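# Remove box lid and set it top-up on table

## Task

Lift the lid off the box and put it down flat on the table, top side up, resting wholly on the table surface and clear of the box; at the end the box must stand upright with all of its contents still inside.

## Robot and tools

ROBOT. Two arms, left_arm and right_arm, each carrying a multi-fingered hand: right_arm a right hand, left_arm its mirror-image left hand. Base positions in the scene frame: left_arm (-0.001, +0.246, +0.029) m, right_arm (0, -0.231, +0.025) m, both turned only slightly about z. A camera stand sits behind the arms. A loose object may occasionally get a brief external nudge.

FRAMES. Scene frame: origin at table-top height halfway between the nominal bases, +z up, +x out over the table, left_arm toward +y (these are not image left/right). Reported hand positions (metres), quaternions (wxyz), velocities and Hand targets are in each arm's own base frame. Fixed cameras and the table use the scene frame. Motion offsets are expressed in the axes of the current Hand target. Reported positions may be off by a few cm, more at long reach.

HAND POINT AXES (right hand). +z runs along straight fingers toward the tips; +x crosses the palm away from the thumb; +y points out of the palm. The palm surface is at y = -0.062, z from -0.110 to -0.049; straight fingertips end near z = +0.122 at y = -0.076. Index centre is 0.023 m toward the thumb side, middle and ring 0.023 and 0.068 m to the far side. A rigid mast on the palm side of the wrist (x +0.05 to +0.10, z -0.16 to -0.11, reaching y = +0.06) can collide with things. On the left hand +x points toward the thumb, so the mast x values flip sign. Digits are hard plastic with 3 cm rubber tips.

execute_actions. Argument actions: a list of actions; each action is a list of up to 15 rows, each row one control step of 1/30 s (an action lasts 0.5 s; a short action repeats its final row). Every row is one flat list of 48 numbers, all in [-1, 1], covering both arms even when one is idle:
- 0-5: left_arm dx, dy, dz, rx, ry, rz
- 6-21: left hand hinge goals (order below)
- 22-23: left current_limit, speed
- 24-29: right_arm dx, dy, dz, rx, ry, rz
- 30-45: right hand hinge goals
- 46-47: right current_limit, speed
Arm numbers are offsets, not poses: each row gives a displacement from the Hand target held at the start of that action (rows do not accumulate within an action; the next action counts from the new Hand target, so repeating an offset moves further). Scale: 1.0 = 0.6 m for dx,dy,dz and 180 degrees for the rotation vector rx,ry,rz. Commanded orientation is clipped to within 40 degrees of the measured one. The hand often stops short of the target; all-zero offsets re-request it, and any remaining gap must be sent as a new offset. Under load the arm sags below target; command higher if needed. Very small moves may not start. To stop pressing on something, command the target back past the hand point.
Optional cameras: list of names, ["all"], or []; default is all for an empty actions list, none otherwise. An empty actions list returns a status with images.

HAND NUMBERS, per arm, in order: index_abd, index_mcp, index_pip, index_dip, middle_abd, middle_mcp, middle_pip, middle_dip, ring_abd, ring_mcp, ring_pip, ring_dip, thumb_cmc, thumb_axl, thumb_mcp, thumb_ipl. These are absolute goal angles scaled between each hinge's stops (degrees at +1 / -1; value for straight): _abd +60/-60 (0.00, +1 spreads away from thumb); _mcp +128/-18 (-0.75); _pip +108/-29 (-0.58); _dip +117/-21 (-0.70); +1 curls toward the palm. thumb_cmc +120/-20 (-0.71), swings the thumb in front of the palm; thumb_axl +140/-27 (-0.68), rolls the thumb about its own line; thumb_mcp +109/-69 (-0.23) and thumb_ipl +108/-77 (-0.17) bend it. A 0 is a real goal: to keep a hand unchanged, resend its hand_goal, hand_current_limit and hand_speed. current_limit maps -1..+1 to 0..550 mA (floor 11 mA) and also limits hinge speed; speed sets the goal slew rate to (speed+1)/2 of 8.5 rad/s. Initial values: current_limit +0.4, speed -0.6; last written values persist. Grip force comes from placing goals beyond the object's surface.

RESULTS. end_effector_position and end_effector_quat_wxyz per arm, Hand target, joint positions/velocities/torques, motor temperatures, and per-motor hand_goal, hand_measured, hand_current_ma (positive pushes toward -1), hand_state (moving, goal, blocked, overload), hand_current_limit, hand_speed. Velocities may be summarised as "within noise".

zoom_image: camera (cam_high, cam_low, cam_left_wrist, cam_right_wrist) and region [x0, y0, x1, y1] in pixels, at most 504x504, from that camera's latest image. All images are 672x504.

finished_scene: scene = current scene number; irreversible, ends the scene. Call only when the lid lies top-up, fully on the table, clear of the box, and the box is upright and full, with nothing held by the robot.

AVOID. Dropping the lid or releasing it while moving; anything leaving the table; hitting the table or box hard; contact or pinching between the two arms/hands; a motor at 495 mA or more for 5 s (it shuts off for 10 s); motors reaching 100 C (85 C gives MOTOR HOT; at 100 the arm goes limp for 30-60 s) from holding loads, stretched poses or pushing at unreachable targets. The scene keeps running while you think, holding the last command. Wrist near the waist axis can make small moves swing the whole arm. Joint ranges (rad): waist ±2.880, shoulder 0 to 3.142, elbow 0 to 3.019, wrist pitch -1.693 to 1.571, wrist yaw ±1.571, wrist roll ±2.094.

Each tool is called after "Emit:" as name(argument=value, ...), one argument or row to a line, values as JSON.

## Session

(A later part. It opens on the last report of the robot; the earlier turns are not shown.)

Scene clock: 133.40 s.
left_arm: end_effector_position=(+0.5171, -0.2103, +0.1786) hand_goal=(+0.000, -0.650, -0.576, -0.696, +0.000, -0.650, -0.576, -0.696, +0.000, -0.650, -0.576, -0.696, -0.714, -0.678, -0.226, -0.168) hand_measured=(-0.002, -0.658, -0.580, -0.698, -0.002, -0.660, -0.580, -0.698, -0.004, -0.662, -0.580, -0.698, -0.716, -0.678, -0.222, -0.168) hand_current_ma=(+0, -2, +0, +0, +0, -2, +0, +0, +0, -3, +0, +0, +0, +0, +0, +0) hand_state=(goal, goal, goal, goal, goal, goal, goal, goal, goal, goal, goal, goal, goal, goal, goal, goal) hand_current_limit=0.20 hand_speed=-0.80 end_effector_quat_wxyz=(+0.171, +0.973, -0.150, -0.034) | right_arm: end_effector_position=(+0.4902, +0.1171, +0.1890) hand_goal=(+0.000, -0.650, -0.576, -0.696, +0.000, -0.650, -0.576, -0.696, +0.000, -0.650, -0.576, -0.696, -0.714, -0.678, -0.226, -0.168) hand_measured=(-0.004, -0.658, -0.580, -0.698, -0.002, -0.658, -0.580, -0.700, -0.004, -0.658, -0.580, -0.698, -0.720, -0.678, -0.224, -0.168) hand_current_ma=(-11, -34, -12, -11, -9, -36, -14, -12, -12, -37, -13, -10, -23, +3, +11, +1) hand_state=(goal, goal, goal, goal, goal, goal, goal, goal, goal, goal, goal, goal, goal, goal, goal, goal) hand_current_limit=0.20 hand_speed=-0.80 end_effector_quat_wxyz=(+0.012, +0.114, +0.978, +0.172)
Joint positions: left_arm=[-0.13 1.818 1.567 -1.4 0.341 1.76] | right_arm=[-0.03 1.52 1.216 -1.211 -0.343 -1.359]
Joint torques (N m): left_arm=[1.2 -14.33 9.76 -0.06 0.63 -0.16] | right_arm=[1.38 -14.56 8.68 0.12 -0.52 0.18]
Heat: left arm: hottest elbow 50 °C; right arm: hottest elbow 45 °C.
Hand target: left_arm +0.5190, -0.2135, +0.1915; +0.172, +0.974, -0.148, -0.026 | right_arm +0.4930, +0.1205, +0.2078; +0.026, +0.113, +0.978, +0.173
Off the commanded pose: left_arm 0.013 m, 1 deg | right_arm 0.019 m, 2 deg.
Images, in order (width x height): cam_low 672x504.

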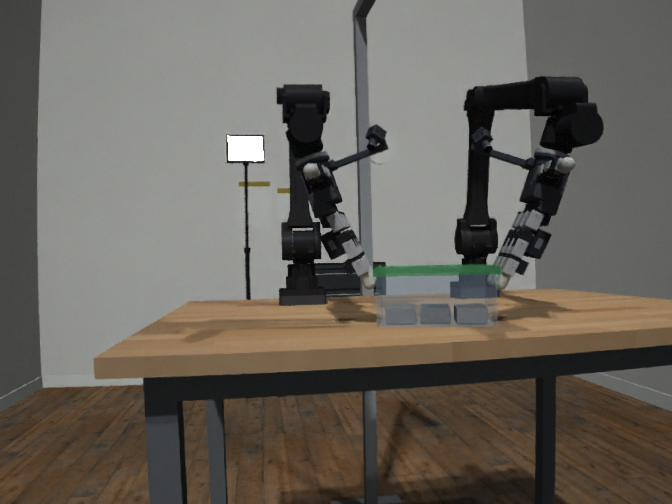

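Emit:
execute_actions(
  actions=[
    [[0,0,0,0,0,0,0,-0.59,-0.576,-0.696,0,-0.59,-0.576,-0.696,0,-0.59,-0.576,-0.696,-0.714,-0.678,-0.226,-0.168,0.2,-0.8,0,0,0,0,0,0,0,-0.59,-0.576,-0.696,0,-0.59,-0.576,-0.696,0,-0.59,-0.576,-0.696,-0.714,-0.678,-0.226,-0.168,0.2,-0.8]],
  ],
  cameras=["cam_low","cam_left_wrist","cam_right_wrist"],
)

Emit:
zoom_image(
  camera="cam_low",
  region=[340, 220, 560, 340],
)

Emit:
zoom_image(
  camera="cam_left_wrist",
  region=[250, 0, 500, 200],
)

Emit:
zoom_image(
  camera="cam_right_wrist",
  region=[180, 0, 430, 200],
)

Scene clock: 135.53 s.
left_arm: end_effector_position=(+0.5171, -0.2088, +0.1770) hand_goal=(+0.000, -0.590, -0.576, -0.696, +0.000, -0.590, -0.576, -0.696, +0.000, -0.590, -0.576, -0.696, -0.714, -0.678, -0.226, -0.168) hand_measured=(-0.002, -0.628, -0.584, -0.698, -0.002, -0.630, -0.584, -0.698, -0.002, -0.632, -0.584, -0.700, -0.716, -0.678, -0.222, -0.168) hand_current_ma=(+0, -30, -1, +0, +0, -34, -2, +0, +0, -37, -2, +0, +0, +0, +0, +0) hand_state=(goal, blocked, goal, goal, goal, blocked, goal, goal, goal, blocked, goal, goal, goal, goal, goal, goal) hand_current_limit=0.20 hand_speed=-0.80 end_effector_quat_wxyz=(+0.165, +0.974, -0.150, -0.034) | right_arm: end_effector_position=(+0.4899, +0.1159, +0.1878) hand_goal=(+0.000, -0.590, -0.576, -0.696, +0.000, -0.590, -0.576, -0.696, +0.000, -0.590, -0.576, -0.696, -0.714, -0.678, -0.226, -0.168) hand_measured=(-0.002, -0.622, -0.582, -0.700, -0.002, -0.618, -0.580, -0.700, -0.004, -0.620, -0.580, -0.698, -0.720, -0.678, -0.224, -0.168) hand_current_ma=(-10, -147, -22, -12, -8, -132, -19, -12, -10, -136, -17, -10, -23, +3, +11, +1) hand_state=(goal, blocked, goal, goal, goal, blocked, goal, goal, goal, blocked, goal, goal, goal, goal, goal, goal) hand_current_limit=0.20 hand_speed=-0.80 end_effector_quat_wxyz=(+0.011, +0.115, +0.979, +0.168)
Joint positions: left_arm=[-0.13 1.818 1.567 -1.4 0.33 1.76] | right_arm=[-0.03 1.52 1.216 -1.213 -0.334 -1.358]
Joint torques (N m): left_arm=[1.79 -14.04 9.81 -0.13 0.99 -0.15] | right_arm=[1.61 -14.33 8.64 0.29 -0.83 0.12]
Heat: left arm: hottest elbow 50 °C; right arm: hottest elbow 45 °C.
Hand target: left_arm +0.5189, -0.2135, +0.1915; +0.172, +0.974, -0.148, -0.026 | right_arm +0.4930, +0.1205, +0.2078; +0.026, +0.113, +0.978, +0.173
Off the commanded pose: left_arm 0.015 m, 1 deg | right_arm 0.021 m, 2 deg.
camera_calibration:
cam_left_wrist: T_world_to_cam=[[-0.519729, 0.826573, -0.216006, 0.453521], [0.666684, 0.550504, 0.502472, -0.364483], [0.534242, 0.117141, -0.837176, 0.0215052], [0, 0, 0, 1]] pos_world=[0.467214, -0.176738, 0.299109]
cam_right_wrist: T_world_to_cam=[[0.891598, 0.4252, 0.155748, -0.478466], [0.308422, -0.822053, 0.478649, -0.189925], [0.331554, -0.378727, -0.864082, 0.168052], [0, 0, 0, 1]] pos_world=[0.429458, 0.110961, 0.310638]
Images, in order (width x height): cam_low 672x504, cam_left_wrist 672x504, cam_right_wrist 672x504.

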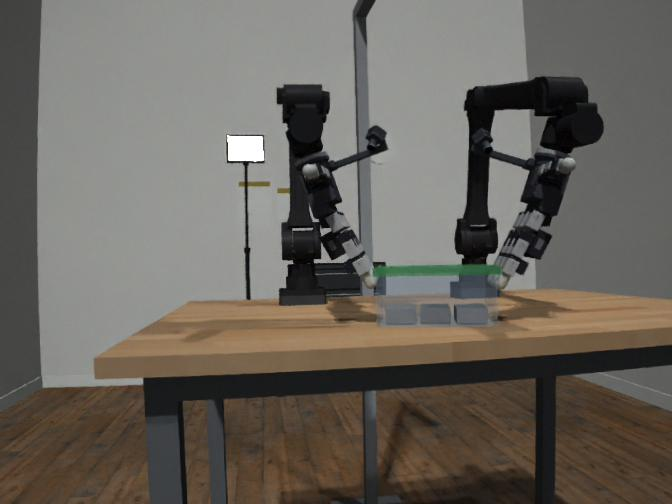

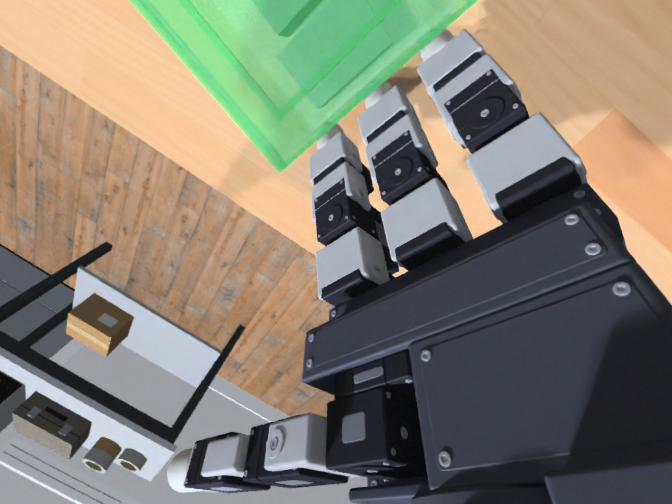

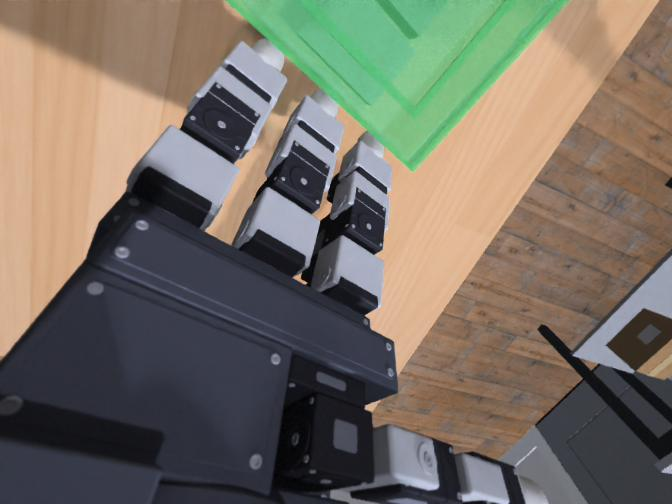

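Scaled by 2.291 from the camera's 672x504 image, which has a finer 960x720 frame.

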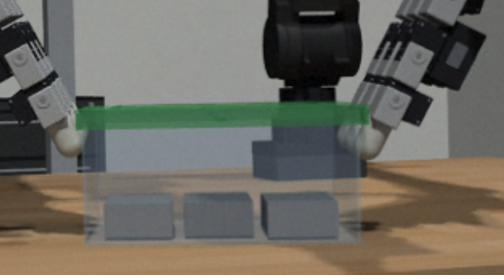

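Scaled by 2.016 from the camera's 672x504 image, which has a finer 960x720 frame.

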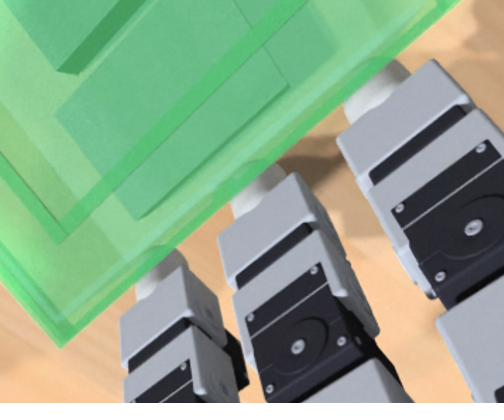

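Scaled by 2.016 from the camera's 672x504 image, which has a finer 960x720 frame.

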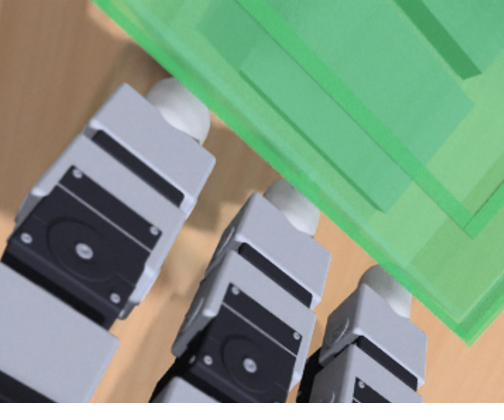

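Emit:
execute_actions(
  actions=[
    [[0,0.0085,-0.0235,0,0,0,0,-0.59,-0.576,-0.696,0,-0.59,-0.576,-0.696,0,-0.59,-0.576,-0.696,-0.714,-0.678,-0.226,-0.168,0.2,-0.8,0,0.0085,-0.0235,0,0,0,0,-0.59,-0.576,-0.696,0,-0.59,-0.576,-0.696,0,-0.59,-0.576,-0.696,-0.714,-0.678,-0.226,-0.168,0.2,-0.8]],
    [[0,0.0057,-0.0157,0,0,0,0,-0.58,-0.576,-0.696,0,-0.58,-0.576,-0.696,0,-0.58,-0.576,-0.696,-0.714,-0.678,-0.226,-0.168,0.2,-0.8,0,0.0057,-0.0157,0,0,0,0,-0.58,-0.576,-0.696,0,-0.58,-0.576,-0.696,0,-0.58,-0.576,-0.696,-0.714,-0.678,-0.226,-0.168,0.2,-0.8]],
  ],
  cameras=["cam_low"],
)

Emit:
zoom_image(
  camera="cam_low",
  region=[340, 220, 560, 340],
)

Scene clock: 137.90 s.
left_arm: end_effector_position=(+0.5102, -0.2054, +0.1799) hand_goal=(+0.000, -0.580, -0.576, -0.696, +0.000, -0.580, -0.576, -0.696, +0.000, -0.580, -0.576, -0.696, -0.714, -0.678, -0.226, -0.168) hand_measured=(-0.008, -0.620, -0.584, -0.700, -0.008, -0.626, -0.586, -0.700, -0.010, -0.630, -0.590, -0.700, -0.718, -0.678, -0.222, -0.168) hand_current_ma=(-1, -34, -2, +0, -1, -42, -2, +0, -2, -51, -4, -1, +0, +0, +0, +0) hand_state=(goal, blocked, goal, goal, goal, blocked, goal, goal, goal, blocked, goal, goal, goal, goal, goal, goal) hand_current_limit=0.20 hand_speed=-0.80 end_effector_quat_wxyz=(+0.165, +0.975, -0.143, -0.052) | right_arm: end_effector_position=(+0.4784, +0.1161, +0.1917) hand_goal=(+0.000, -0.580, -0.576, -0.696, +0.000, -0.580, -0.576, -0.696, +0.000, -0.580, -0.576, -0.696, -0.714, -0.678, -0.226, -0.168) hand_measured=(-0.004, -0.602, -0.584, -0.700, -0.002, -0.608, -0.584, -0.700, -0.004, -0.604, -0.580, -0.698, -0.720, -0.678, -0.224, -0.168) hand_current_ma=(-10, -100, -30, -12, -8, -126, -28, -12, -10, -104, -17, -10, -23, +3, +11, +1) hand_state=(goal, blocked, goal, goal, goal, blocked, goal, goal, goal, blocked, goal, goal, goal, goal, goal, goal) hand_current_limit=0.20 hand_speed=-0.80 end_effector_quat_wxyz=(-0.012, +0.120, +0.979, +0.166)
Joint positions: left_arm=[-0.126 1.814 1.57 -1.442 0.328 1.755] | right_arm=[-0.03 1.511 1.222 -1.275 -0.334 -1.355]
Joint torques (N m): left_arm=[0.91 -15.56 13.45 -0.87 1.06 -0.03] | right_arm=[0.44 -14.21 11.29 -0.17 -0.91 0.14]
Heat: left arm: hottest elbow 50 °C; right arm: hottest elbow 45 °C.
Hand target: left_arm +0.5190, -0.2135, +0.2166; +0.172, +0.974, -0.148, -0.026 | right_arm +0.4927, +0.1205, +0.2328; +0.026, +0.114, +0.978, +0.173
Off the commanded pose: left_arm 0.039 m, 3 deg | right_arm 0.044 m, 5 deg.
Images, in order (width x height): cam_low 672x504.

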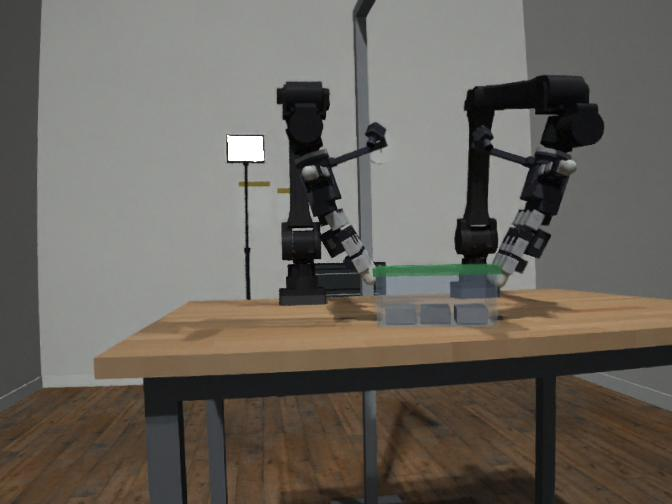

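Scaled by 2.291 from the camera's 672x504 image, which has a finer 960x720 frame.

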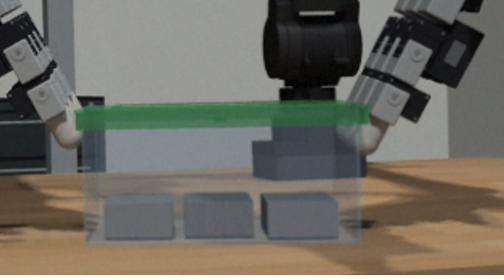

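Emit:
execute_actions(
  actions=[
    [[0,0.0057,-0.0157,0,0,0,0,-0.58,-0.576,-0.696,0,-0.58,-0.576,-0.696,0,-0.58,-0.576,-0.696,-0.714,-0.678,-0.226,-0.168,0.2,-0.8,0,0.0028,-0.0078,0,0,0,0,-0.58,-0.576,-0.696,0,-0.58,-0.576,-0.696,0,-0.58,-0.576,-0.696,-0.714,-0.678,-0.226,-0.168,0.2,-0.8]],
  ],
  cameras=["cam_low"],
)

Emit:
zoom_image(
  camera="cam_low",
  region=[340, 220, 560, 340],
)

Scene clock: 139.50 s.
left_arm: end_effector_position=(+0.5084, -0.2045, +0.1835) hand_goal=(+0.000, -0.580, -0.576, -0.696, +0.000, -0.580, -0.576, -0.696, +0.000, -0.580, -0.576, -0.696, -0.714, -0.678, -0.226, -0.168) hand_measured=(-0.008, -0.618, -0.584, -0.700, -0.008, -0.626, -0.590, -0.700, -0.010, -0.630, -0.596, -0.704, -0.718, -0.678, -0.222, -0.168) hand_current_ma=(-1, -30, -2, +0, -1, -42, -4, -1, -2, -51, -7, -1, +0, +0, +0, +0) hand_state=(goal, blocked, goal, goal, goal, blocked, goal, goal, goal, blocked, goal, goal, goal, goal, goal, goal) hand_current_limit=0.20 hand_speed=-0.80 end_effector_quat_wxyz=(+0.163, +0.975, -0.142, -0.059) | right_arm: end_effector_position=(+0.4779, +0.1159, +0.1947) hand_goal=(+0.000, -0.580, -0.576, -0.696, +0.000, -0.580, -0.576, -0.696, +0.000, -0.580, -0.576, -0.696, -0.714, -0.678, -0.226, -0.168) hand_measured=(-0.004, -0.604, -0.588, -0.702, -0.002, -0.608, -0.584, -0.700, -0.004, -0.602, -0.580, -0.698, -0.720, -0.678, -0.224, -0.168) hand_current_ma=(-12, -106, -50, -23, -8, -125, -28, -12, -10, -98, -17, -10, -23, +3, +11, +1) hand_state=(goal, blocked, goal, goal, goal, blocked, goal, goal, goal, blocked, goal, goal, goal, goal, goal, goal) hand_current_limit=0.20 hand_speed=-0.80 end_effector_quat_wxyz=(-0.015, +0.121, +0.979, +0.165)
Joint positions: left_arm=[-0.126 1.814 1.58 -1.466 0.324 1.755] | right_arm=[-0.03 1.509 1.23 -1.29 -0.333 -1.354]
Joint torques (N m): left_arm=[1.08 -16.15 14.09 -0.92 1.23 -0.09] | right_arm=[0.73 -14.74 11.36 0.08 -0.91 0.18]
Heat: left arm: hottest elbow 50 °C; right arm: hottest elbow 45 °C.
Hand target: left_arm +0.5189, -0.2135, +0.2267; +0.172, +0.974, -0.148, -0.026 | right_arm +0.4926, +0.1204, +0.2377; +0.026, +0.114, +0.978, +0.173
Off the commanded pose: left_arm 0.045 m, 4 deg | right_arm 0.046 m, 5 deg.
Images, in order (width x height): cam_low 672x504.

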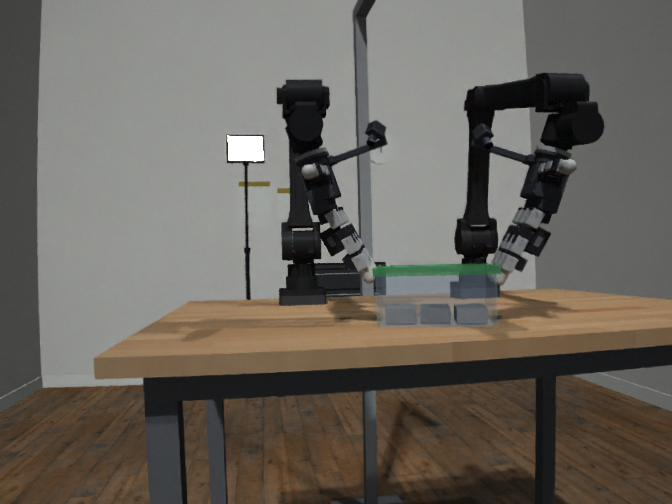

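Scaled by 2.291 from the camera's 672x504 image, which has a finer 960x720 frame.

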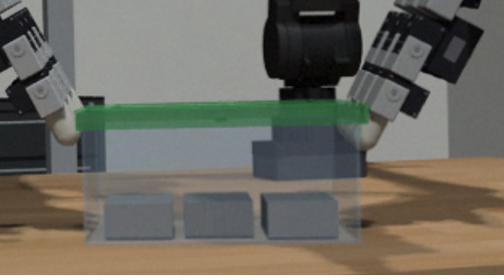

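Emit:
execute_actions(
  actions=[
    [[0,0.0057,-0.0157,0,0,0,0,-0.55,-0.576,-0.696,0,-0.55,-0.576,-0.696,0,-0.55,-0.576,-0.696,-0.714,-0.678,-0.226,-0.168,0.2,-0.8,0,0.0057,-0.0157,0,0,0,0,-0.55,-0.576,-0.696,0,-0.55,-0.576,-0.696,0,-0.55,-0.576,-0.696,-0.714,-0.678,-0.226,-0.168,0.2,-0.8]],
  ],
  cameras=["cam_low"],
)

Emit:
zoom_image(
  camera="cam_low",
  region=[340, 220, 560, 340],
)

Scene clock: 140.97 s.
left_arm: end_effector_position=(+0.5077, -0.2019, +0.1878) hand_goal=(+0.000, -0.550, -0.576, -0.696, +0.000, -0.550, -0.576, -0.696, +0.000, -0.550, -0.576, -0.696, -0.714, -0.678, -0.226, -0.168) hand_measured=(-0.008, -0.608, -0.590, -0.702, -0.008, -0.618, -0.594, -0.704, -0.010, -0.626, -0.598, -0.706, -0.718, -0.678, -0.222, -0.168) hand_current_ma=(-1, -68, -5, -1, -1, -90, -7, -1, -2, -110, -9, -2, +0, +0, +0, +0) hand_state=(goal, blocked, goal, goal, goal, blocked, goal, goal, goal, blocked, blocked, goal, goal, goal, goal, goal) hand_current_limit=0.20 hand_speed=-0.80 end_effector_quat_wxyz=(+0.160, +0.975, -0.140, -0.065) | right_arm: end_effector_position=(+0.4768, +0.1152, +0.2028) hand_goal=(+0.000, -0.550, -0.576, -0.696, +0.000, -0.550, -0.576, -0.696, +0.000, -0.550, -0.576, -0.696, -0.714, -0.678, -0.226, -0.168) hand_measured=(-0.004, -0.598, -0.588, -0.702, -0.002, -0.592, -0.590, -0.702, -0.004, -0.590, -0.586, -0.700, -0.720, -0.678, -0.224, -0.168) hand_current_ma=(-12, -223, -50, -23, -8, -201, -59, -23, -10, -190, -42, -15, -23, +3, +11, +1) hand_state=(goal, blocked, goal, goal, goal, blocked, goal, goal, goal, blocked, goal, goal, goal, goal, goal, goal) hand_current_limit=0.20 hand_speed=-0.80 end_effector_quat_wxyz=(-0.017, +0.122, +0.979, +0.162)
Joint positions: left_arm=[-0.123 1.814 1.594 -1.491 0.317 1.755] | right_arm=[-0.03 1.503 1.247 -1.318 -0.327 -1.354]
Joint torques (N m): left_arm=[0.97 -16.21 14.68 -0.83 1.46 -0.05] | right_arm=[1.08 -15.44 11.67 0.14 -1.12 0.17]
Heat: left arm: hottest elbow 50 °C; right arm: hottest elbow 45 °C.
Hand target: left_arm +0.5190, -0.2133, +0.2366; +0.172, +0.974, -0.147, -0.026 | right_arm +0.4926, +0.1204, +0.2480; +0.026, +0.113, +0.978, +0.173
Off the commanded pose: left_arm 0.051 m, 5 deg | right_arm 0.048 m, 5 deg.
Images, in order (width x height): cam_low 672x504.

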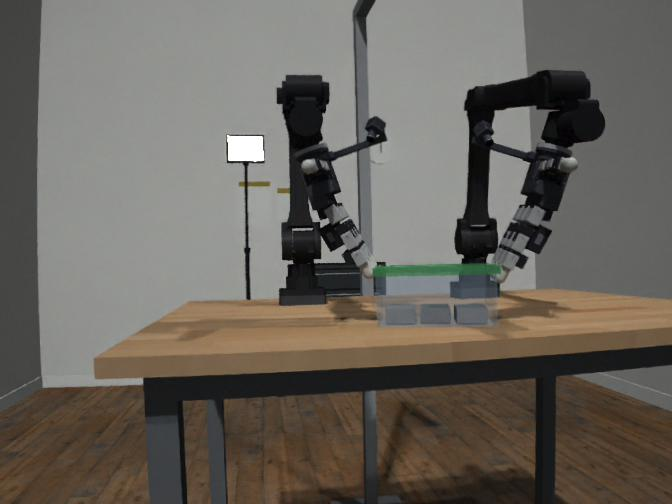

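Scaled by 2.291 from the camera's 672x504 image, which has a finer 960x720 frame.

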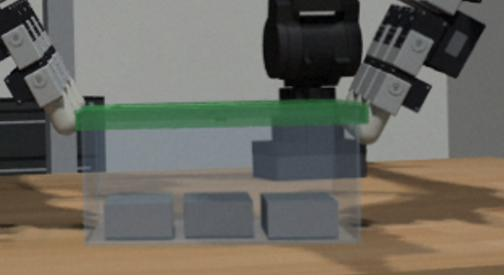

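Emit:
execute_actions(
  actions=[
    [[0,0.015,0.0055,0,0.02,0,0,-0.45,-0.576,-0.696,0,-0.45,-0.576,-0.696,0,-0.45,-0.576,-0.696,-0.714,-0.678,-0.226,-0.168,0.5,-0.8,0,0.015,0.0055,0,-0.018,0,0,-0.47,-0.576,-0.696,0,-0.47,-0.576,-0.696,0,-0.47,-0.576,-0.696,-0.714,-0.678,-0.226,-0.168,0.5,-0.8]],
  ],
  cameras=["cam_low", "cam_high","cam_left_wrist","cam_right_wrist"],
)

Emit:
zoom_image(
  camera="cam_low",
  region=[340, 220, 560, 340],
)

Emit:
zoom_image(
  camera="cam_left_wrist",
  region=[250, 0, 500, 200],
)

Emit:
zoom_image(
  camera="cam_right_wrist",
  region=[180, 0, 430, 200],
)

Scene clock: 146.07 s.
left_arm: end_effector_position=(+0.5106, -0.2217, +0.2251) hand_goal=(+0.000, -0.450, -0.576, -0.696, +0.000, -0.450, -0.576, -0.696, +0.000, -0.450, -0.576, -0.696, -0.714, -0.678, -0.226, -0.168) hand_measured=(+0.002, -0.462, -0.582, -0.698, +0.004, -0.462, -0.582, -0.698, +0.004, -0.462, -0.582, -0.698, -0.718, -0.678, -0.222, -0.168) hand_current_ma=(+0, -3, -1, +0, +0, -3, -1, +0, +0, -4, -1, +0, +0, +0, +0, +0) hand_state=(goal, goal, goal, goal, goal, goal, goal, goal, goal, goal, goal, goal, goal, goal, goal, goal) hand_current_limit=0.50 hand_speed=-0.80 end_effector_quat_wxyz=(+0.176, +0.973, -0.147, -0.011) | right_arm: end_effector_position=(+0.4837, +0.1262, +0.2249) hand_goal=(+0.000, -0.470, -0.576, -0.696, +0.000, -0.470, -0.576, -0.696, +0.000, -0.470, -0.576, -0.696, -0.714, -0.678, -0.226, -0.168) hand_measured=(+0.004, -0.482, -0.580, -0.700, +0.002, -0.482, -0.582, -0.700, +0.004, -0.482, -0.582, -0.698, -0.720, -0.678, -0.224, -0.168) hand_current_ma=(+10, -48, -18, -12, +8, -50, -22, -13, +10, -53, -20, -11, -22, +3, +11, +1) hand_state=(goal, goal, goal, goal, goal, goal, goal, goal, goal, goal, goal, goal, goal, goal, goal, goal) hand_current_limit=0.50 hand_speed=-0.80 end_effector_quat_wxyz=(+0.024, +0.121, +0.978, +0.166)
Joint positions: left_arm=[-0.15 1.75 1.594 -1.438 0.354 1.725] | right_arm=[-0.002 1.459 1.247 -1.268 -0.325 -1.312]
Joint torques (N m): left_arm=[2.73 -13.98 9.7 0.8 0.59 -0.17] | right_arm=[0.91 -13.45 9.59 1.32 -0.6 0.18]
Heat: left arm: hottest elbow 50 °C; right arm: hottest elbow 46 °C.
Hand target: left_arm +0.5162, -0.2225, +0.2367; +0.176, +0.974, -0.142, +0.005 | right_arm +0.4948, +0.1297, +0.2480; +0.054, +0.118, +0.977, +0.170
Off the commanded pose: left_arm 0.013 m, 2 deg | right_arm 0.026 m, 3 deg.
camera_calibration:
cam_left_wrist: T_world_to_cam=[[-0.522258, 0.812159, -0.260084, 0.479094], [0.637935, 0.574462, 0.512866, -0.359567], [0.565937, 0.101932, -0.818123, 0.042879], [0, 0, 0, 1]] pos_world=[0.455324, -0.186914, 0.344094]
cam_right_wrist: T_world_to_cam=[[0.894866, 0.41128, 0.173389, -0.48679], [0.283623, -0.823937, 0.490597, -0.187707], [0.344635, -0.389841, -0.853962, 0.19896], [0, 0, 0, 1]] pos_world=[0.420282, 0.123111, 0.346397]

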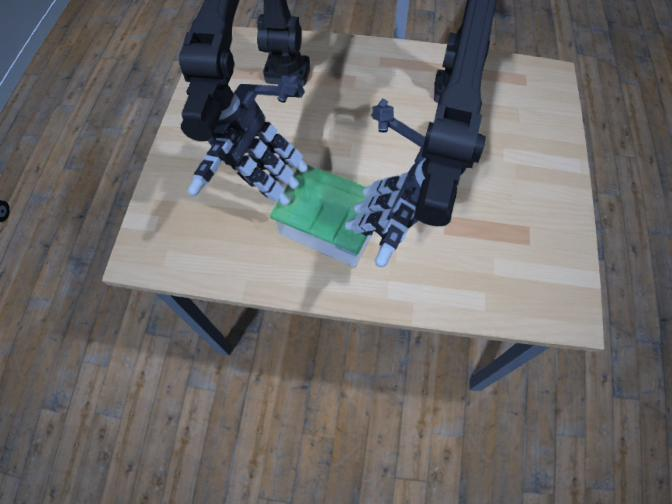

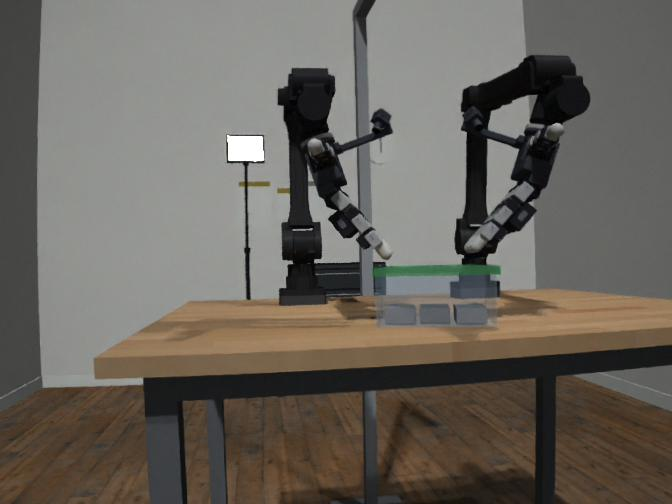

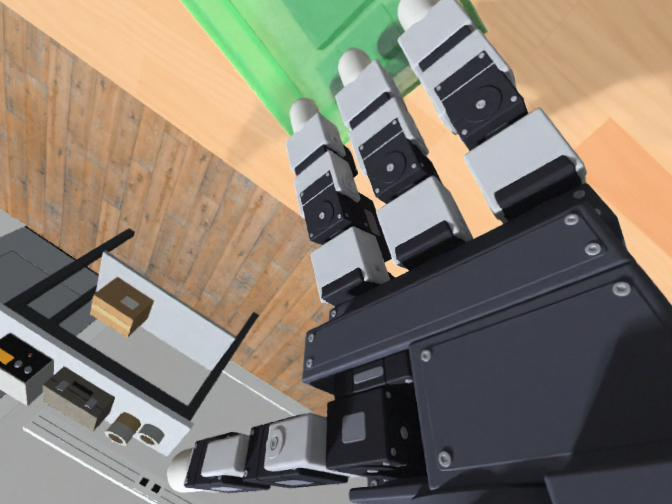

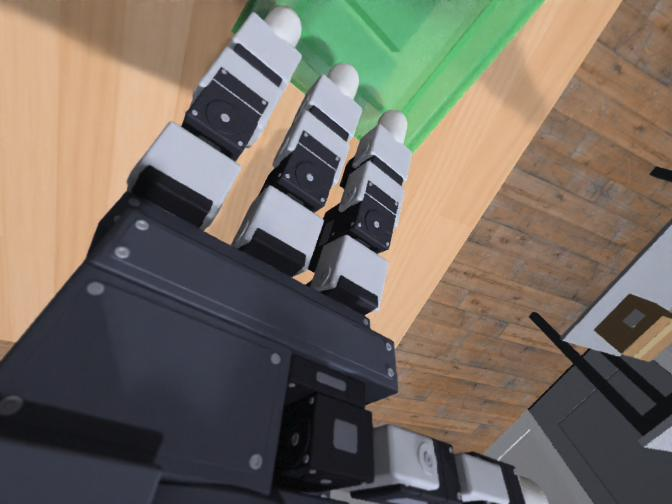

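Scaled by 2.291 from the camera's 672x504 image, which has a finer 960x720 frame.

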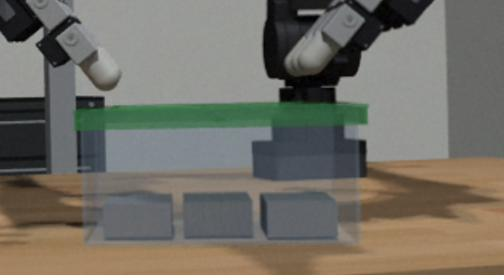

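Scaled by 2.016 from the camera's 672x504 image, which has a finer 960x720 frame.

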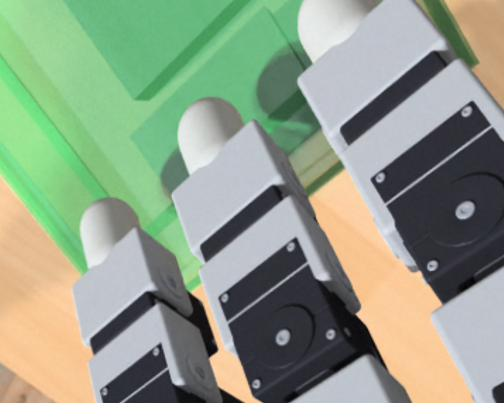

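Scaled by 2.016 from the camera's 672x504 image, which has a finer 960x720 frame.

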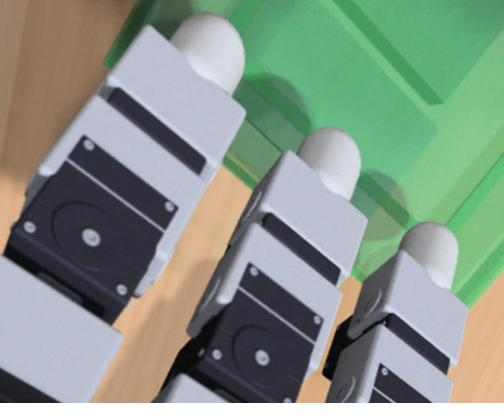

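Emit:
execute_actions(
  actions=[
    [[0,-0.054,-0.0108,0,0,0,0,-0.754,-0.576,-0.696,0,-0.754,-0.576,-0.696,0,-0.754,-0.576,-0.696,-0.714,-0.678,-0.226,-0.168,0.4,-0.6,0.0048,-0.055,-0.003,0,0,0,0,-0.754,-0.576,-0.696,0,-0.754,-0.576,-0.696,0,-0.754,-0.576,-0.696,-0.714,-0.678,-0.226,-0.168,0.4,-0.6]],
    [[0,-0.054,-0.0108,0,-0.02,0,0,-0.754,-0.576,0.1,0,-0.754,-0.576,0.1,0,-0.754,-0.576,0.1,-0.714,-0.678,-0.226,-0.168,0.4,-0.6,0.0048,-0.055,-0.003,0,0.018,0,0,-0.754,-0.576,0.1,0,-0.754,-0.576,0.1,0,-0.754,-0.576,0.1,-0.714,-0.678,-0.226,-0.168,0.4,-0.6]],
  ],
  cameras=["all"],
)

Emit:
zoom_image(
  camera="cam_left_wrist",
  region=[140, 0, 520, 200],
)

Emit:
zoom_image(
  camera="cam_right_wrist",
  region=[180, 0, 560, 200],
)

Scene clock: 162.17 s.
left_arm: end_effector_position=(+0.5213, -0.1581, +0.2046) hand_goal=(+0.000, -0.754, -0.576, +0.100, +0.000, -0.754, -0.576, +0.100, +0.000, -0.754, -0.576, +0.100, -0.714, -0.678, -0.226, -0.168) hand_measured=(+0.002, -0.754, -0.580, +0.096, +0.002, -0.754, -0.580, +0.096, +0.002, -0.754, -0.580, +0.096, -0.718, -0.678, -0.222, -0.168) hand_current_ma=(+0, +0, +0, +0, +0, +0, +0, +0, +0, +0, +0, +0, +0, +0, +0, +0) hand_state=(goal, goal, goal, goal, goal, goal, goal, goal, goal, goal, goal, goal, goal, goal, goal, goal) hand_current_limit=0.40 hand_speed=-0.60 end_effector_quat_wxyz=(+0.174, +0.974, -0.135, -0.052) | right_arm: end_effector_position=(+0.4749, +0.0706, +0.2237) hand_goal=(+0.000, -0.754, -0.576, +0.100, +0.000, -0.754, -0.576, +0.100, +0.000, -0.754, -0.576, +0.100, -0.714, -0.678, -0.226, -0.168) hand_measured=(+0.004, -0.754, -0.578, +0.096, +0.002, -0.754, -0.580, +0.096, +0.004, -0.754, -0.580, +0.096, -0.720, -0.678, -0.224, -0.168) hand_current_ma=(+10, -3, -11, -13, +8, -2, -13, -14, +10, -2, -12, -12, -21, +3, +11, +1) hand_state=(goal, goal, goal, goal, goal, goal, goal, goal, goal, goal, goal, goal, goal, goal, goal, goal) hand_current_limit=0.40 hand_speed=-0.60 end_effector_quat_wxyz=(+0.025, +0.118, +0.978, +0.172)
Joint positions: left_arm=[-0.033 1.821 1.638 -1.533 0.336 1.837] | right_arm=[-0.139 1.457 1.238 -1.306 -0.347 -1.461]
Joint torques (N m): left_arm=[1.38 -13.57 13.82 -0.2 0.49 0.11] | right_arm=[-0.79 -11.69 7.98 0.27 -0.64 0.01]
Heat: left arm: hottest elbow 50 °C; right arm: hottest elbow 46 °C.
Hand target: left_arm +0.5347, -0.1599, +0.2267; +0.172, +0.974, -0.148, -0.026 | right_arm +0.4746, +0.0697, +0.2281; +0.026, +0.113, +0.978, +0.173
Off the commanded pose: left_arm 0.026 m, 3 deg | right_arm 0.005 m, 1 deg.
camera_calibration:
cam_left_wrist: T_world_to_cam=[[-0.54906, 0.810981, -0.202095, 0.429625], [0.672782, 0.572327, 0.468835, -0.401897], [0.495881, 0.121453, -0.859855, 0.0617744], [0, 0, 0, 1]] pos_world=[0.475646, -0.125903, 0.328365]
cam_right_wrist: T_world_to_cam=[[0.891879, 0.414051, 0.181971, -0.456549], [0.285958, -0.827967, 0.482389, -0.229456], [0.350399, -0.378197, -0.856847, 0.176361], [0, 0, 0, 1]] pos_world=[0.411004, 0.0657517, 0.344881]

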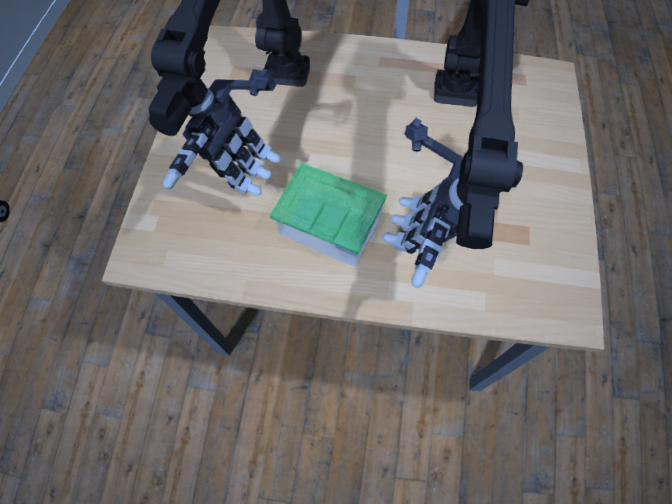

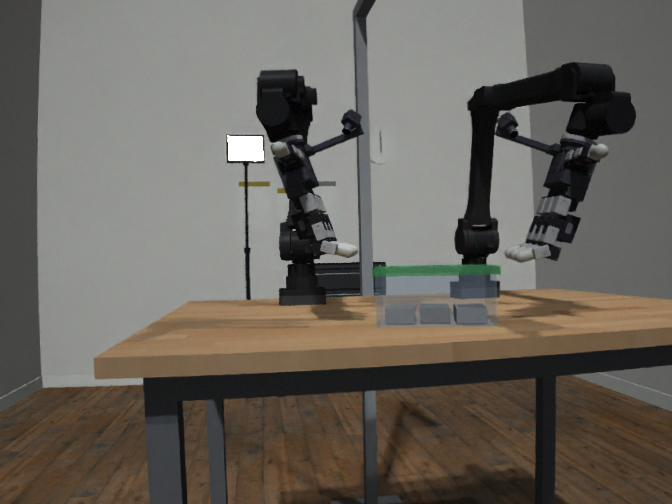

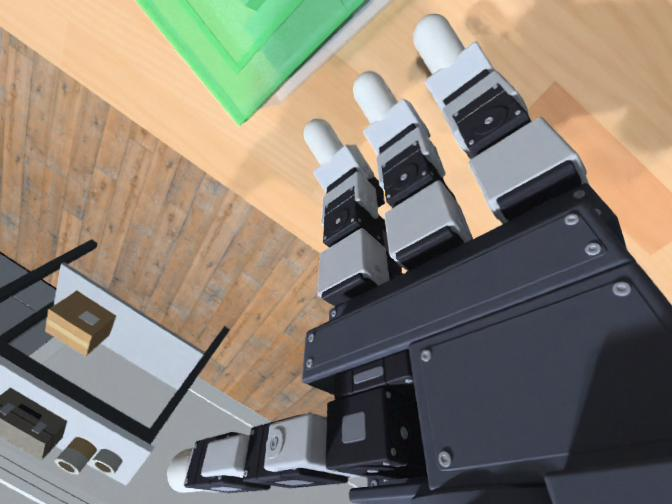

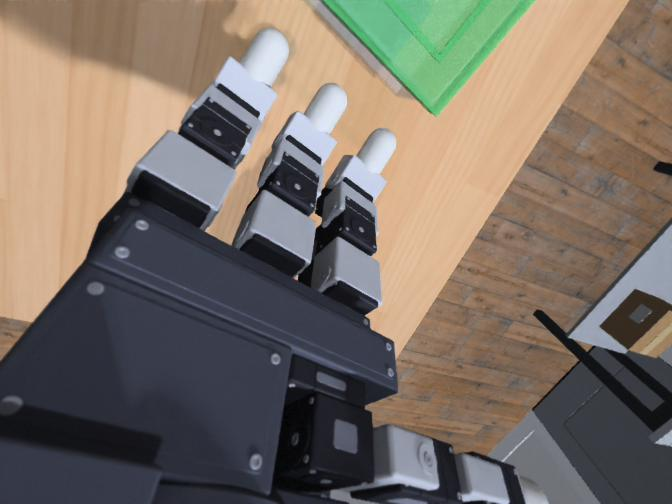

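Scaled by 1.326 from the camera's 672x504 image, which has a finer 960x720 frame.

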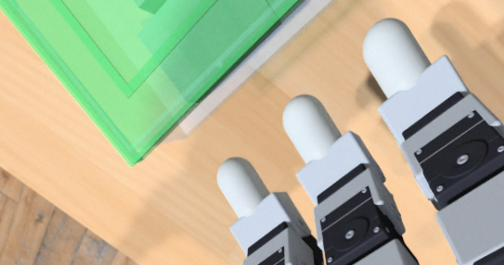

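Scaled by 1.326 from the camera's 672x504 image, which has a finer 960x720 frame.

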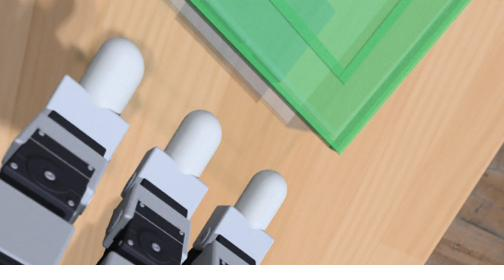

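Emit:
execute_actions(
  actions=[
    [[0.0019,-0.001,0.0462,0,0,0,0,-0.754,-0.576,0.1,0,-0.754,-0.576,0.1,0,-0.754,-0.576,0.1,-0.714,-0.678,-0.226,-0.168,0.4,-0.6,-0.001,0.0013,0.0408,0,0,0,0,-0.754,-0.576,0.1,0,-0.754,-0.576,0.1,0,-0.754,-0.576,0.1,-0.714,-0.678,-0.226,-0.168,0.4,-0.6]],
    [[0.0019,-0.001,0.0462,0,0,0,0,-0.754,-0.576,0.1,0,-0.754,-0.576,0.1,0,-0.754,-0.576,0.1,-0.714,-0.678,-0.226,-0.168,0.4,-0.6,-0.001,0.0013,0.0408,0,0,0,0,-0.754,-0.576,0.1,0,-0.754,-0.576,0.1,0,-0.754,-0.576,0.1,-0.714,-0.678,-0.226,-0.168,0.4,-0.6]],
    [[0.0019,-0.001,0.0462,0,0,0,0,-0.754,-0.576,0.1,0,-0.754,-0.576,0.1,0,-0.754,-0.576,0.1,-0.714,-0.678,-0.226,-0.168,0.4,-0.6,-0.001,0.0013,0.0408,0,0,0,0,-0.754,-0.576,0.1,0,-0.754,-0.576,0.1,0,-0.754,-0.576,0.1,-0.714,-0.678,-0.226,-0.168,0.4,-0.6]],
  ],
  cameras=["cam_low","cam_left_wrist","cam_right_wrist"],
)

Emit:
zoom_image(
  camera="cam_low",
  region=[340, 220, 560, 340],
)

Emit:
zoom_image(
  camera="cam_left_wrist",
  region=[140, 0, 520, 200],
)

Emit:
zoom_image(
  camera="cam_right_wrist",
  region=[180, 0, 560, 200],
)

Scene clock: 166.83 s.
left_arm: end_effector_position=(+0.5291, -0.1825, +0.1496) hand_goal=(+0.000, -0.754, -0.576, +0.100, +0.000, -0.754, -0.576, +0.100, +0.000, -0.754, -0.576, +0.100, -0.714, -0.678, -0.226, -0.168) hand_measured=(+0.002, -0.754, -0.580, +0.096, +0.002, -0.754, -0.580, +0.096, +0.002, -0.754, -0.580, +0.096, -0.718, -0.678, -0.222, -0.168) hand_current_ma=(+0, +0, +0, +0, +0, +0, +0, +0, +0, +0, +0, +0, +0, +0, +0, +0) hand_state=(goal, goal, goal, goal, goal, goal, goal, goal, goal, goal, goal, goal, goal, goal, goal, goal) hand_current_limit=0.40 hand_speed=-0.60 end_effector_quat_wxyz=(+0.171, +0.973, -0.151, -0.026) | right_arm: end_effector_position=(+0.4787, +0.0917, +0.1633) hand_goal=(+0.000, -0.754, -0.576, +0.100, +0.000, -0.754, -0.576, +0.100, +0.000, -0.754, -0.576, +0.100, -0.714, -0.678, -0.226, -0.168) hand_measured=(+0.002, -0.754, -0.578, +0.096, +0.002, -0.754, -0.580, +0.096, +0.004, -0.754, -0.580, +0.096, -0.720, -0.678, -0.224, -0.168) hand_current_ma=(+9, -3, -11, -13, +8, -2, -13, -14, +10, -2, -12, -12, -21, +3, +11, +1) hand_state=(goal, goal, goal, goal, goal, goal, goal, goal, goal, goal, goal, goal, goal, goal, goal, goal) hand_current_limit=0.40 hand_speed=-0.60 end_effector_quat_wxyz=(+0.025, +0.113, +0.978, +0.173)
Joint positions: left_arm=[-0.077 1.856 1.545 -1.341 0.338 1.815] | right_arm=[-0.09 1.508 1.127 -1.128 -0.347 -1.421]
Joint torques (N m): left_arm=[2.08 -13.68 8.31 0.53 0.58 -0.09] | right_arm=[0.85 -11.11 7.24 1.25 -0.42 0.23]
Heat: left arm: hottest elbow 50 °C; right arm: hottest elbow 46 °C.
Hand target: left_arm +0.5301, -0.1865, +0.1479; +0.172, +0.974, -0.148, -0.026 | right_arm +0.4835, +0.0959, +0.1599; +0.026, +0.113, +0.978, +0.173
Off the commanded pose: left_arm 0.004 m, 0 deg | right_arm 0.007 m, 0 deg.
camera_calibration:
cam_left_wrist: T_world_to_cam=[[-0.518522, 0.822286, -0.234478, 0.433346], [0.658406, 0.558924, 0.504089, -0.367474], [0.545561, 0.107, -0.831213, -0.0197379], [0, 0, 0, 1]] pos_world=[0.477415, -0.148833, 0.270443]
cam_right_wrist: T_world_to_cam=[[0.886822, 0.423378, 0.185197, -0.456715], [0.293556, -0.825645, 0.481804, -0.187782], [0.356892, -0.372909, -0.856485, 0.127529], [0, 0, 0, 1]] pos_world=[0.414635, 0.0858781, 0.284283]
Images, in order (width x height): cam_low 672x504, cam_left_wrist 672x504, cam_right_wrist 672x504.

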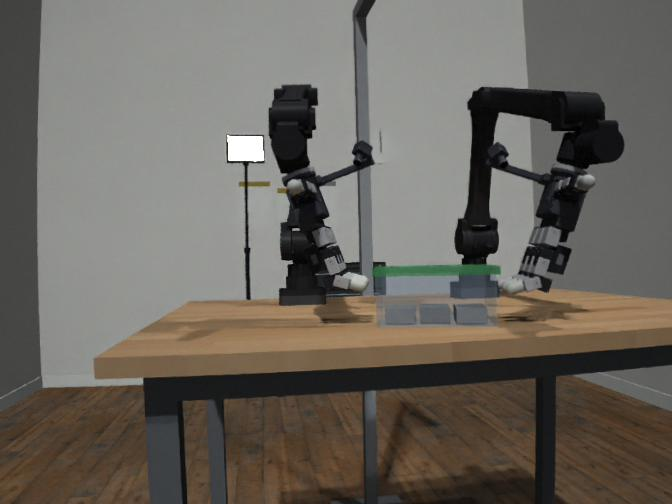

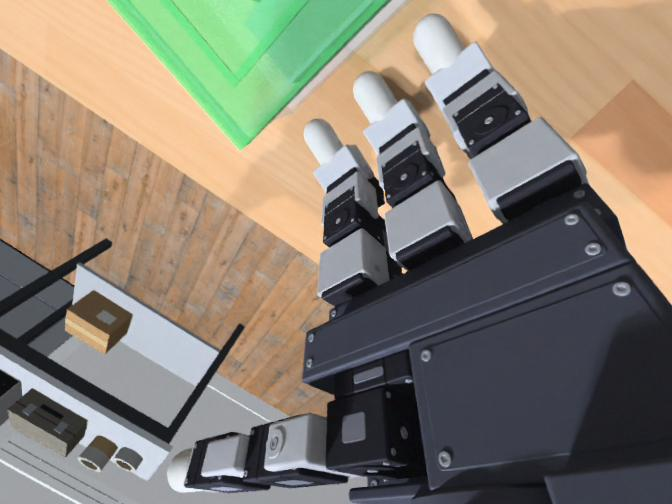

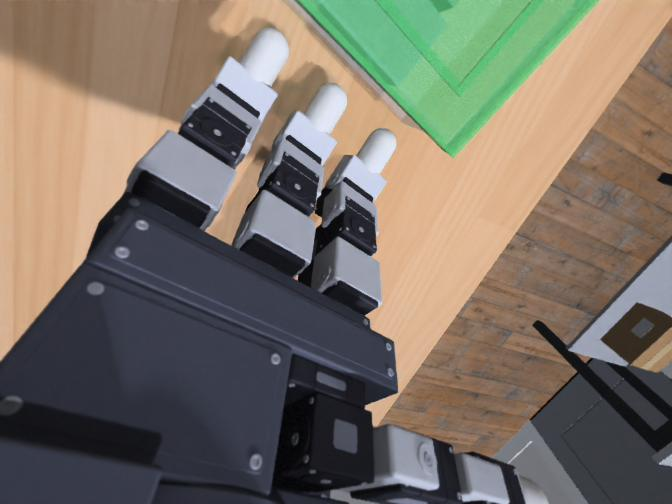

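Scaled by 2.291 from the camera's 672x504 image, which has a finer 960x720 frame.

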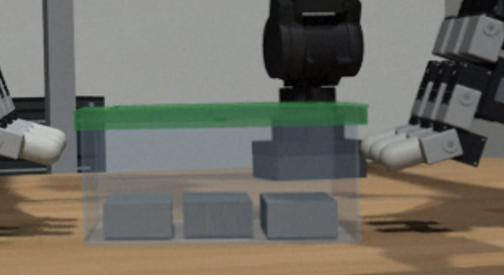

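Scaled by 1.326 from the camera's 672x504 image, which has a finer 960x720 frame.

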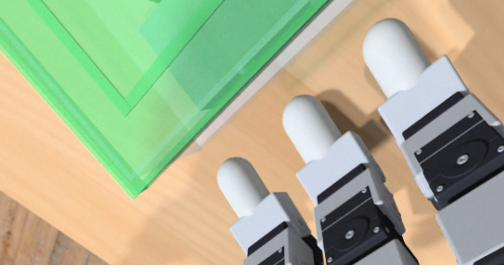

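Scaled by 1.326 from the camera's 672x504 image, which has a finer 960x720 frame.

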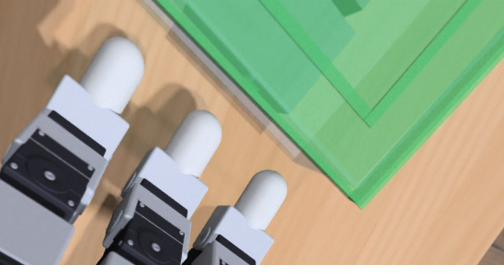

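Emit:
execute_actions(
  actions=[
    [[0,0.0141,0.0051,0,0,0,0,-0.754,-0.576,0.1,0,-0.754,-0.576,0.1,0,-0.754,-0.576,0.1,-0.714,-0.678,-0.226,-0.168,0.4,-0.6,-0.003,0.0148,0.0054,0,0,0,0,-0.754,-0.576,0.1,0,-0.754,-0.576,0.1,0,-0.754,-0.576,0.1,-0.714,-0.678,-0.226,-0.168,0.4,-0.6]],
    [[0,0.0094,0.0034,0,0,0,0,-0.754,-0.576,0.1,0,-0.754,-0.576,0.1,0,-0.754,-0.576,0.1,-0.714,-0.678,-0.226,-0.168,0.4,-0.6,-0.003,0.0094,0.0034,0,0,0,0,-0.754,-0.576,0.1,0,-0.754,-0.576,0.1,0,-0.754,-0.576,0.1,-0.714,-0.678,-0.226,-0.168,0.4,-0.6]],
  ],
  cameras=["cam_low","cam_left_wrist","cam_right_wrist"],
)

Emit:
zoom_image(
  camera="cam_low",
  region=[340, 220, 560, 340],
)

Emit:
zoom_image(
  camera="cam_left_wrist",
  region=[140, 0, 520, 200],
)

Emit:
zoom_image(
  camera="cam_right_wrist",
  region=[180, 0, 560, 200],
)

Scene clock: 170.30 s.
left_arm: end_effector_position=(+0.5261, -0.1959, +0.1455) hand_goal=(+0.000, -0.754, -0.576, +0.100, +0.000, -0.754, -0.576, +0.100, +0.000, -0.754, -0.576, +0.100, -0.714, -0.678, -0.226, -0.168) hand_measured=(+0.002, -0.754, -0.580, +0.096, +0.002, -0.754, -0.580, +0.096, +0.002, -0.754, -0.580, +0.096, -0.718, -0.678, -0.222, -0.168) hand_current_ma=(+0, +0, +0, +0, +0, +0, +0, +0, +0, +0, +0, +0, +0, +0, +0, +0) hand_state=(goal, goal, goal, goal, goal, goal, goal, goal, goal, goal, goal, goal, goal, goal, goal, goal) hand_current_limit=0.40 hand_speed=-0.60 end_effector_quat_wxyz=(+0.171, +0.973, -0.149, -0.030) | right_arm: end_effector_position=(+0.4807, +0.1054, +0.1598) hand_goal=(+0.000, -0.754, -0.576, +0.100, +0.000, -0.754, -0.576, +0.100, +0.000, -0.754, -0.576, +0.100, -0.714, -0.678, -0.226, -0.168) hand_measured=(+0.002, -0.754, -0.578, +0.096, +0.002, -0.754, -0.580, +0.096, +0.004, -0.754, -0.580, +0.096, -0.720, -0.678, -0.224, -0.168) hand_current_ma=(+9, -3, -11, -13, +8, -2, -13, -14, +10, -2, -12, -12, -21, +3, +11, +1) hand_state=(goal, goal, goal, goal, goal, goal, goal, goal, goal, goal, goal, goal, goal, goal, goal, goal) hand_current_limit=0.40 hand_speed=-0.60 end_effector_quat_wxyz=(+0.020, +0.114, +0.978, +0.173)
Joint positions: left_arm=[-0.102 1.856 1.533 -1.327 0.34 1.786] | right_arm=[-0.058 1.516 1.127 -1.118 -0.346 -1.384]
Joint torques (N m): left_arm=[1.26 -14.1 7.86 0.43 0.59 -0.16] | right_arm=[1.73 -11.46 8.13 1.02 -0.42 0.15]
Heat: left arm: hottest elbow 49 °C; right arm: hottest elbow 45 °C.
Hand target: left_arm +0.5257, -0.2008, +0.1480; +0.172, +0.974, -0.148, -0.026 | right_arm +0.4906, +0.1100, +0.1601; +0.026, +0.114, +0.978, +0.173
Off the commanded pose: left_arm 0.006 m, 1 deg | right_arm 0.011 m, 1 deg.
camera_calibration:
cam_left_wrist: T_world_to_cam=[[-0.521666, 0.821609, -0.229836, 0.442717], [0.660919, 0.559537, 0.500105, -0.356516], [0.539492, 0.108985, -0.834908, -0.0158282], [0, 0, 0, 1]] pos_world=[0.475118, -0.162531, 0.266833]
cam_right_wrist: T_world_to_cam=[[0.889317, 0.421583, 0.177152, -0.463386], [0.296918, -0.826969, 0.477453, -0.176041], [0.347785, -0.372008, -0.860614, 0.133879], [0, 0, 0, 1]] pos_world=[0.417806, 0.0995793, 0.281359]
Images, in order (width x height): cam_low 672x504, cam_left_wrist 672x504, cam_right_wrist 672x504.

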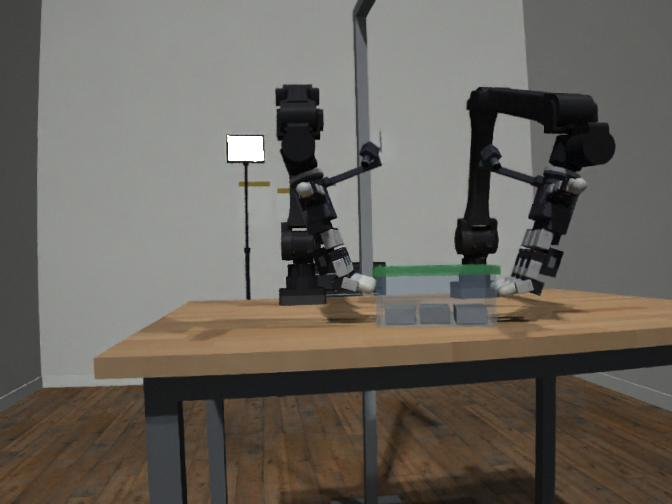

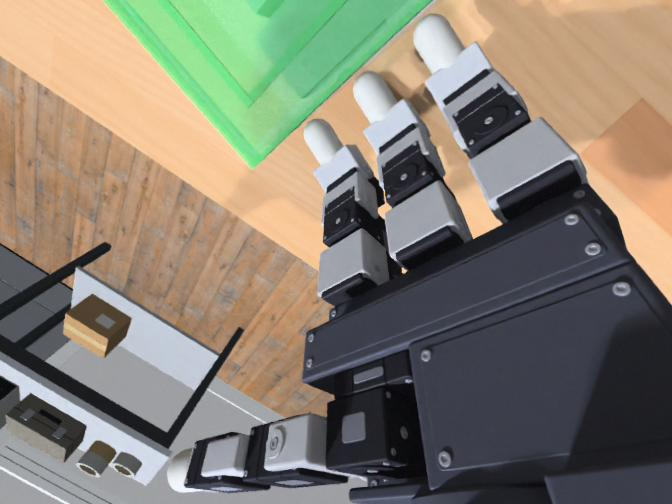

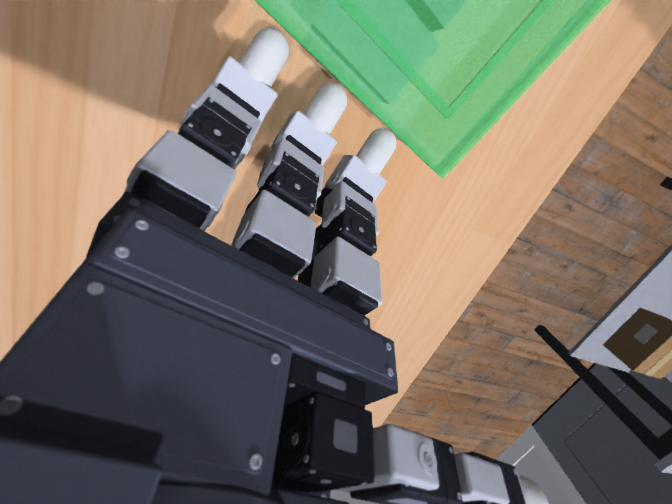

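Scaled by 2.291 from the camera's 672x504 image, which has a finer 960x720 frame.

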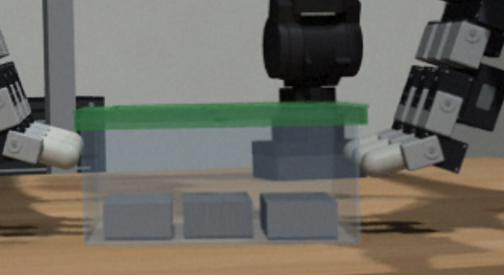

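Scaled by 1.326 from the camera's 672x504 image, which has a finer 960x720 frame.

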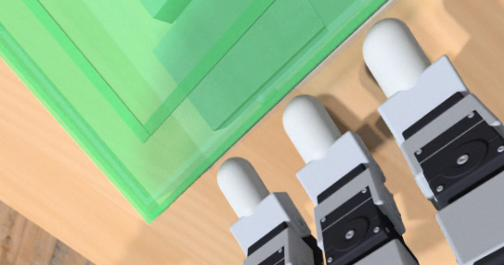

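Scaled by 1.326 from the camera's 672x504 image, which has a finer 960x720 frame.

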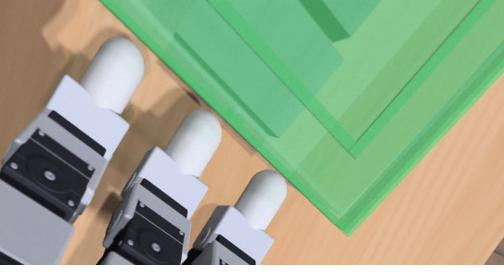

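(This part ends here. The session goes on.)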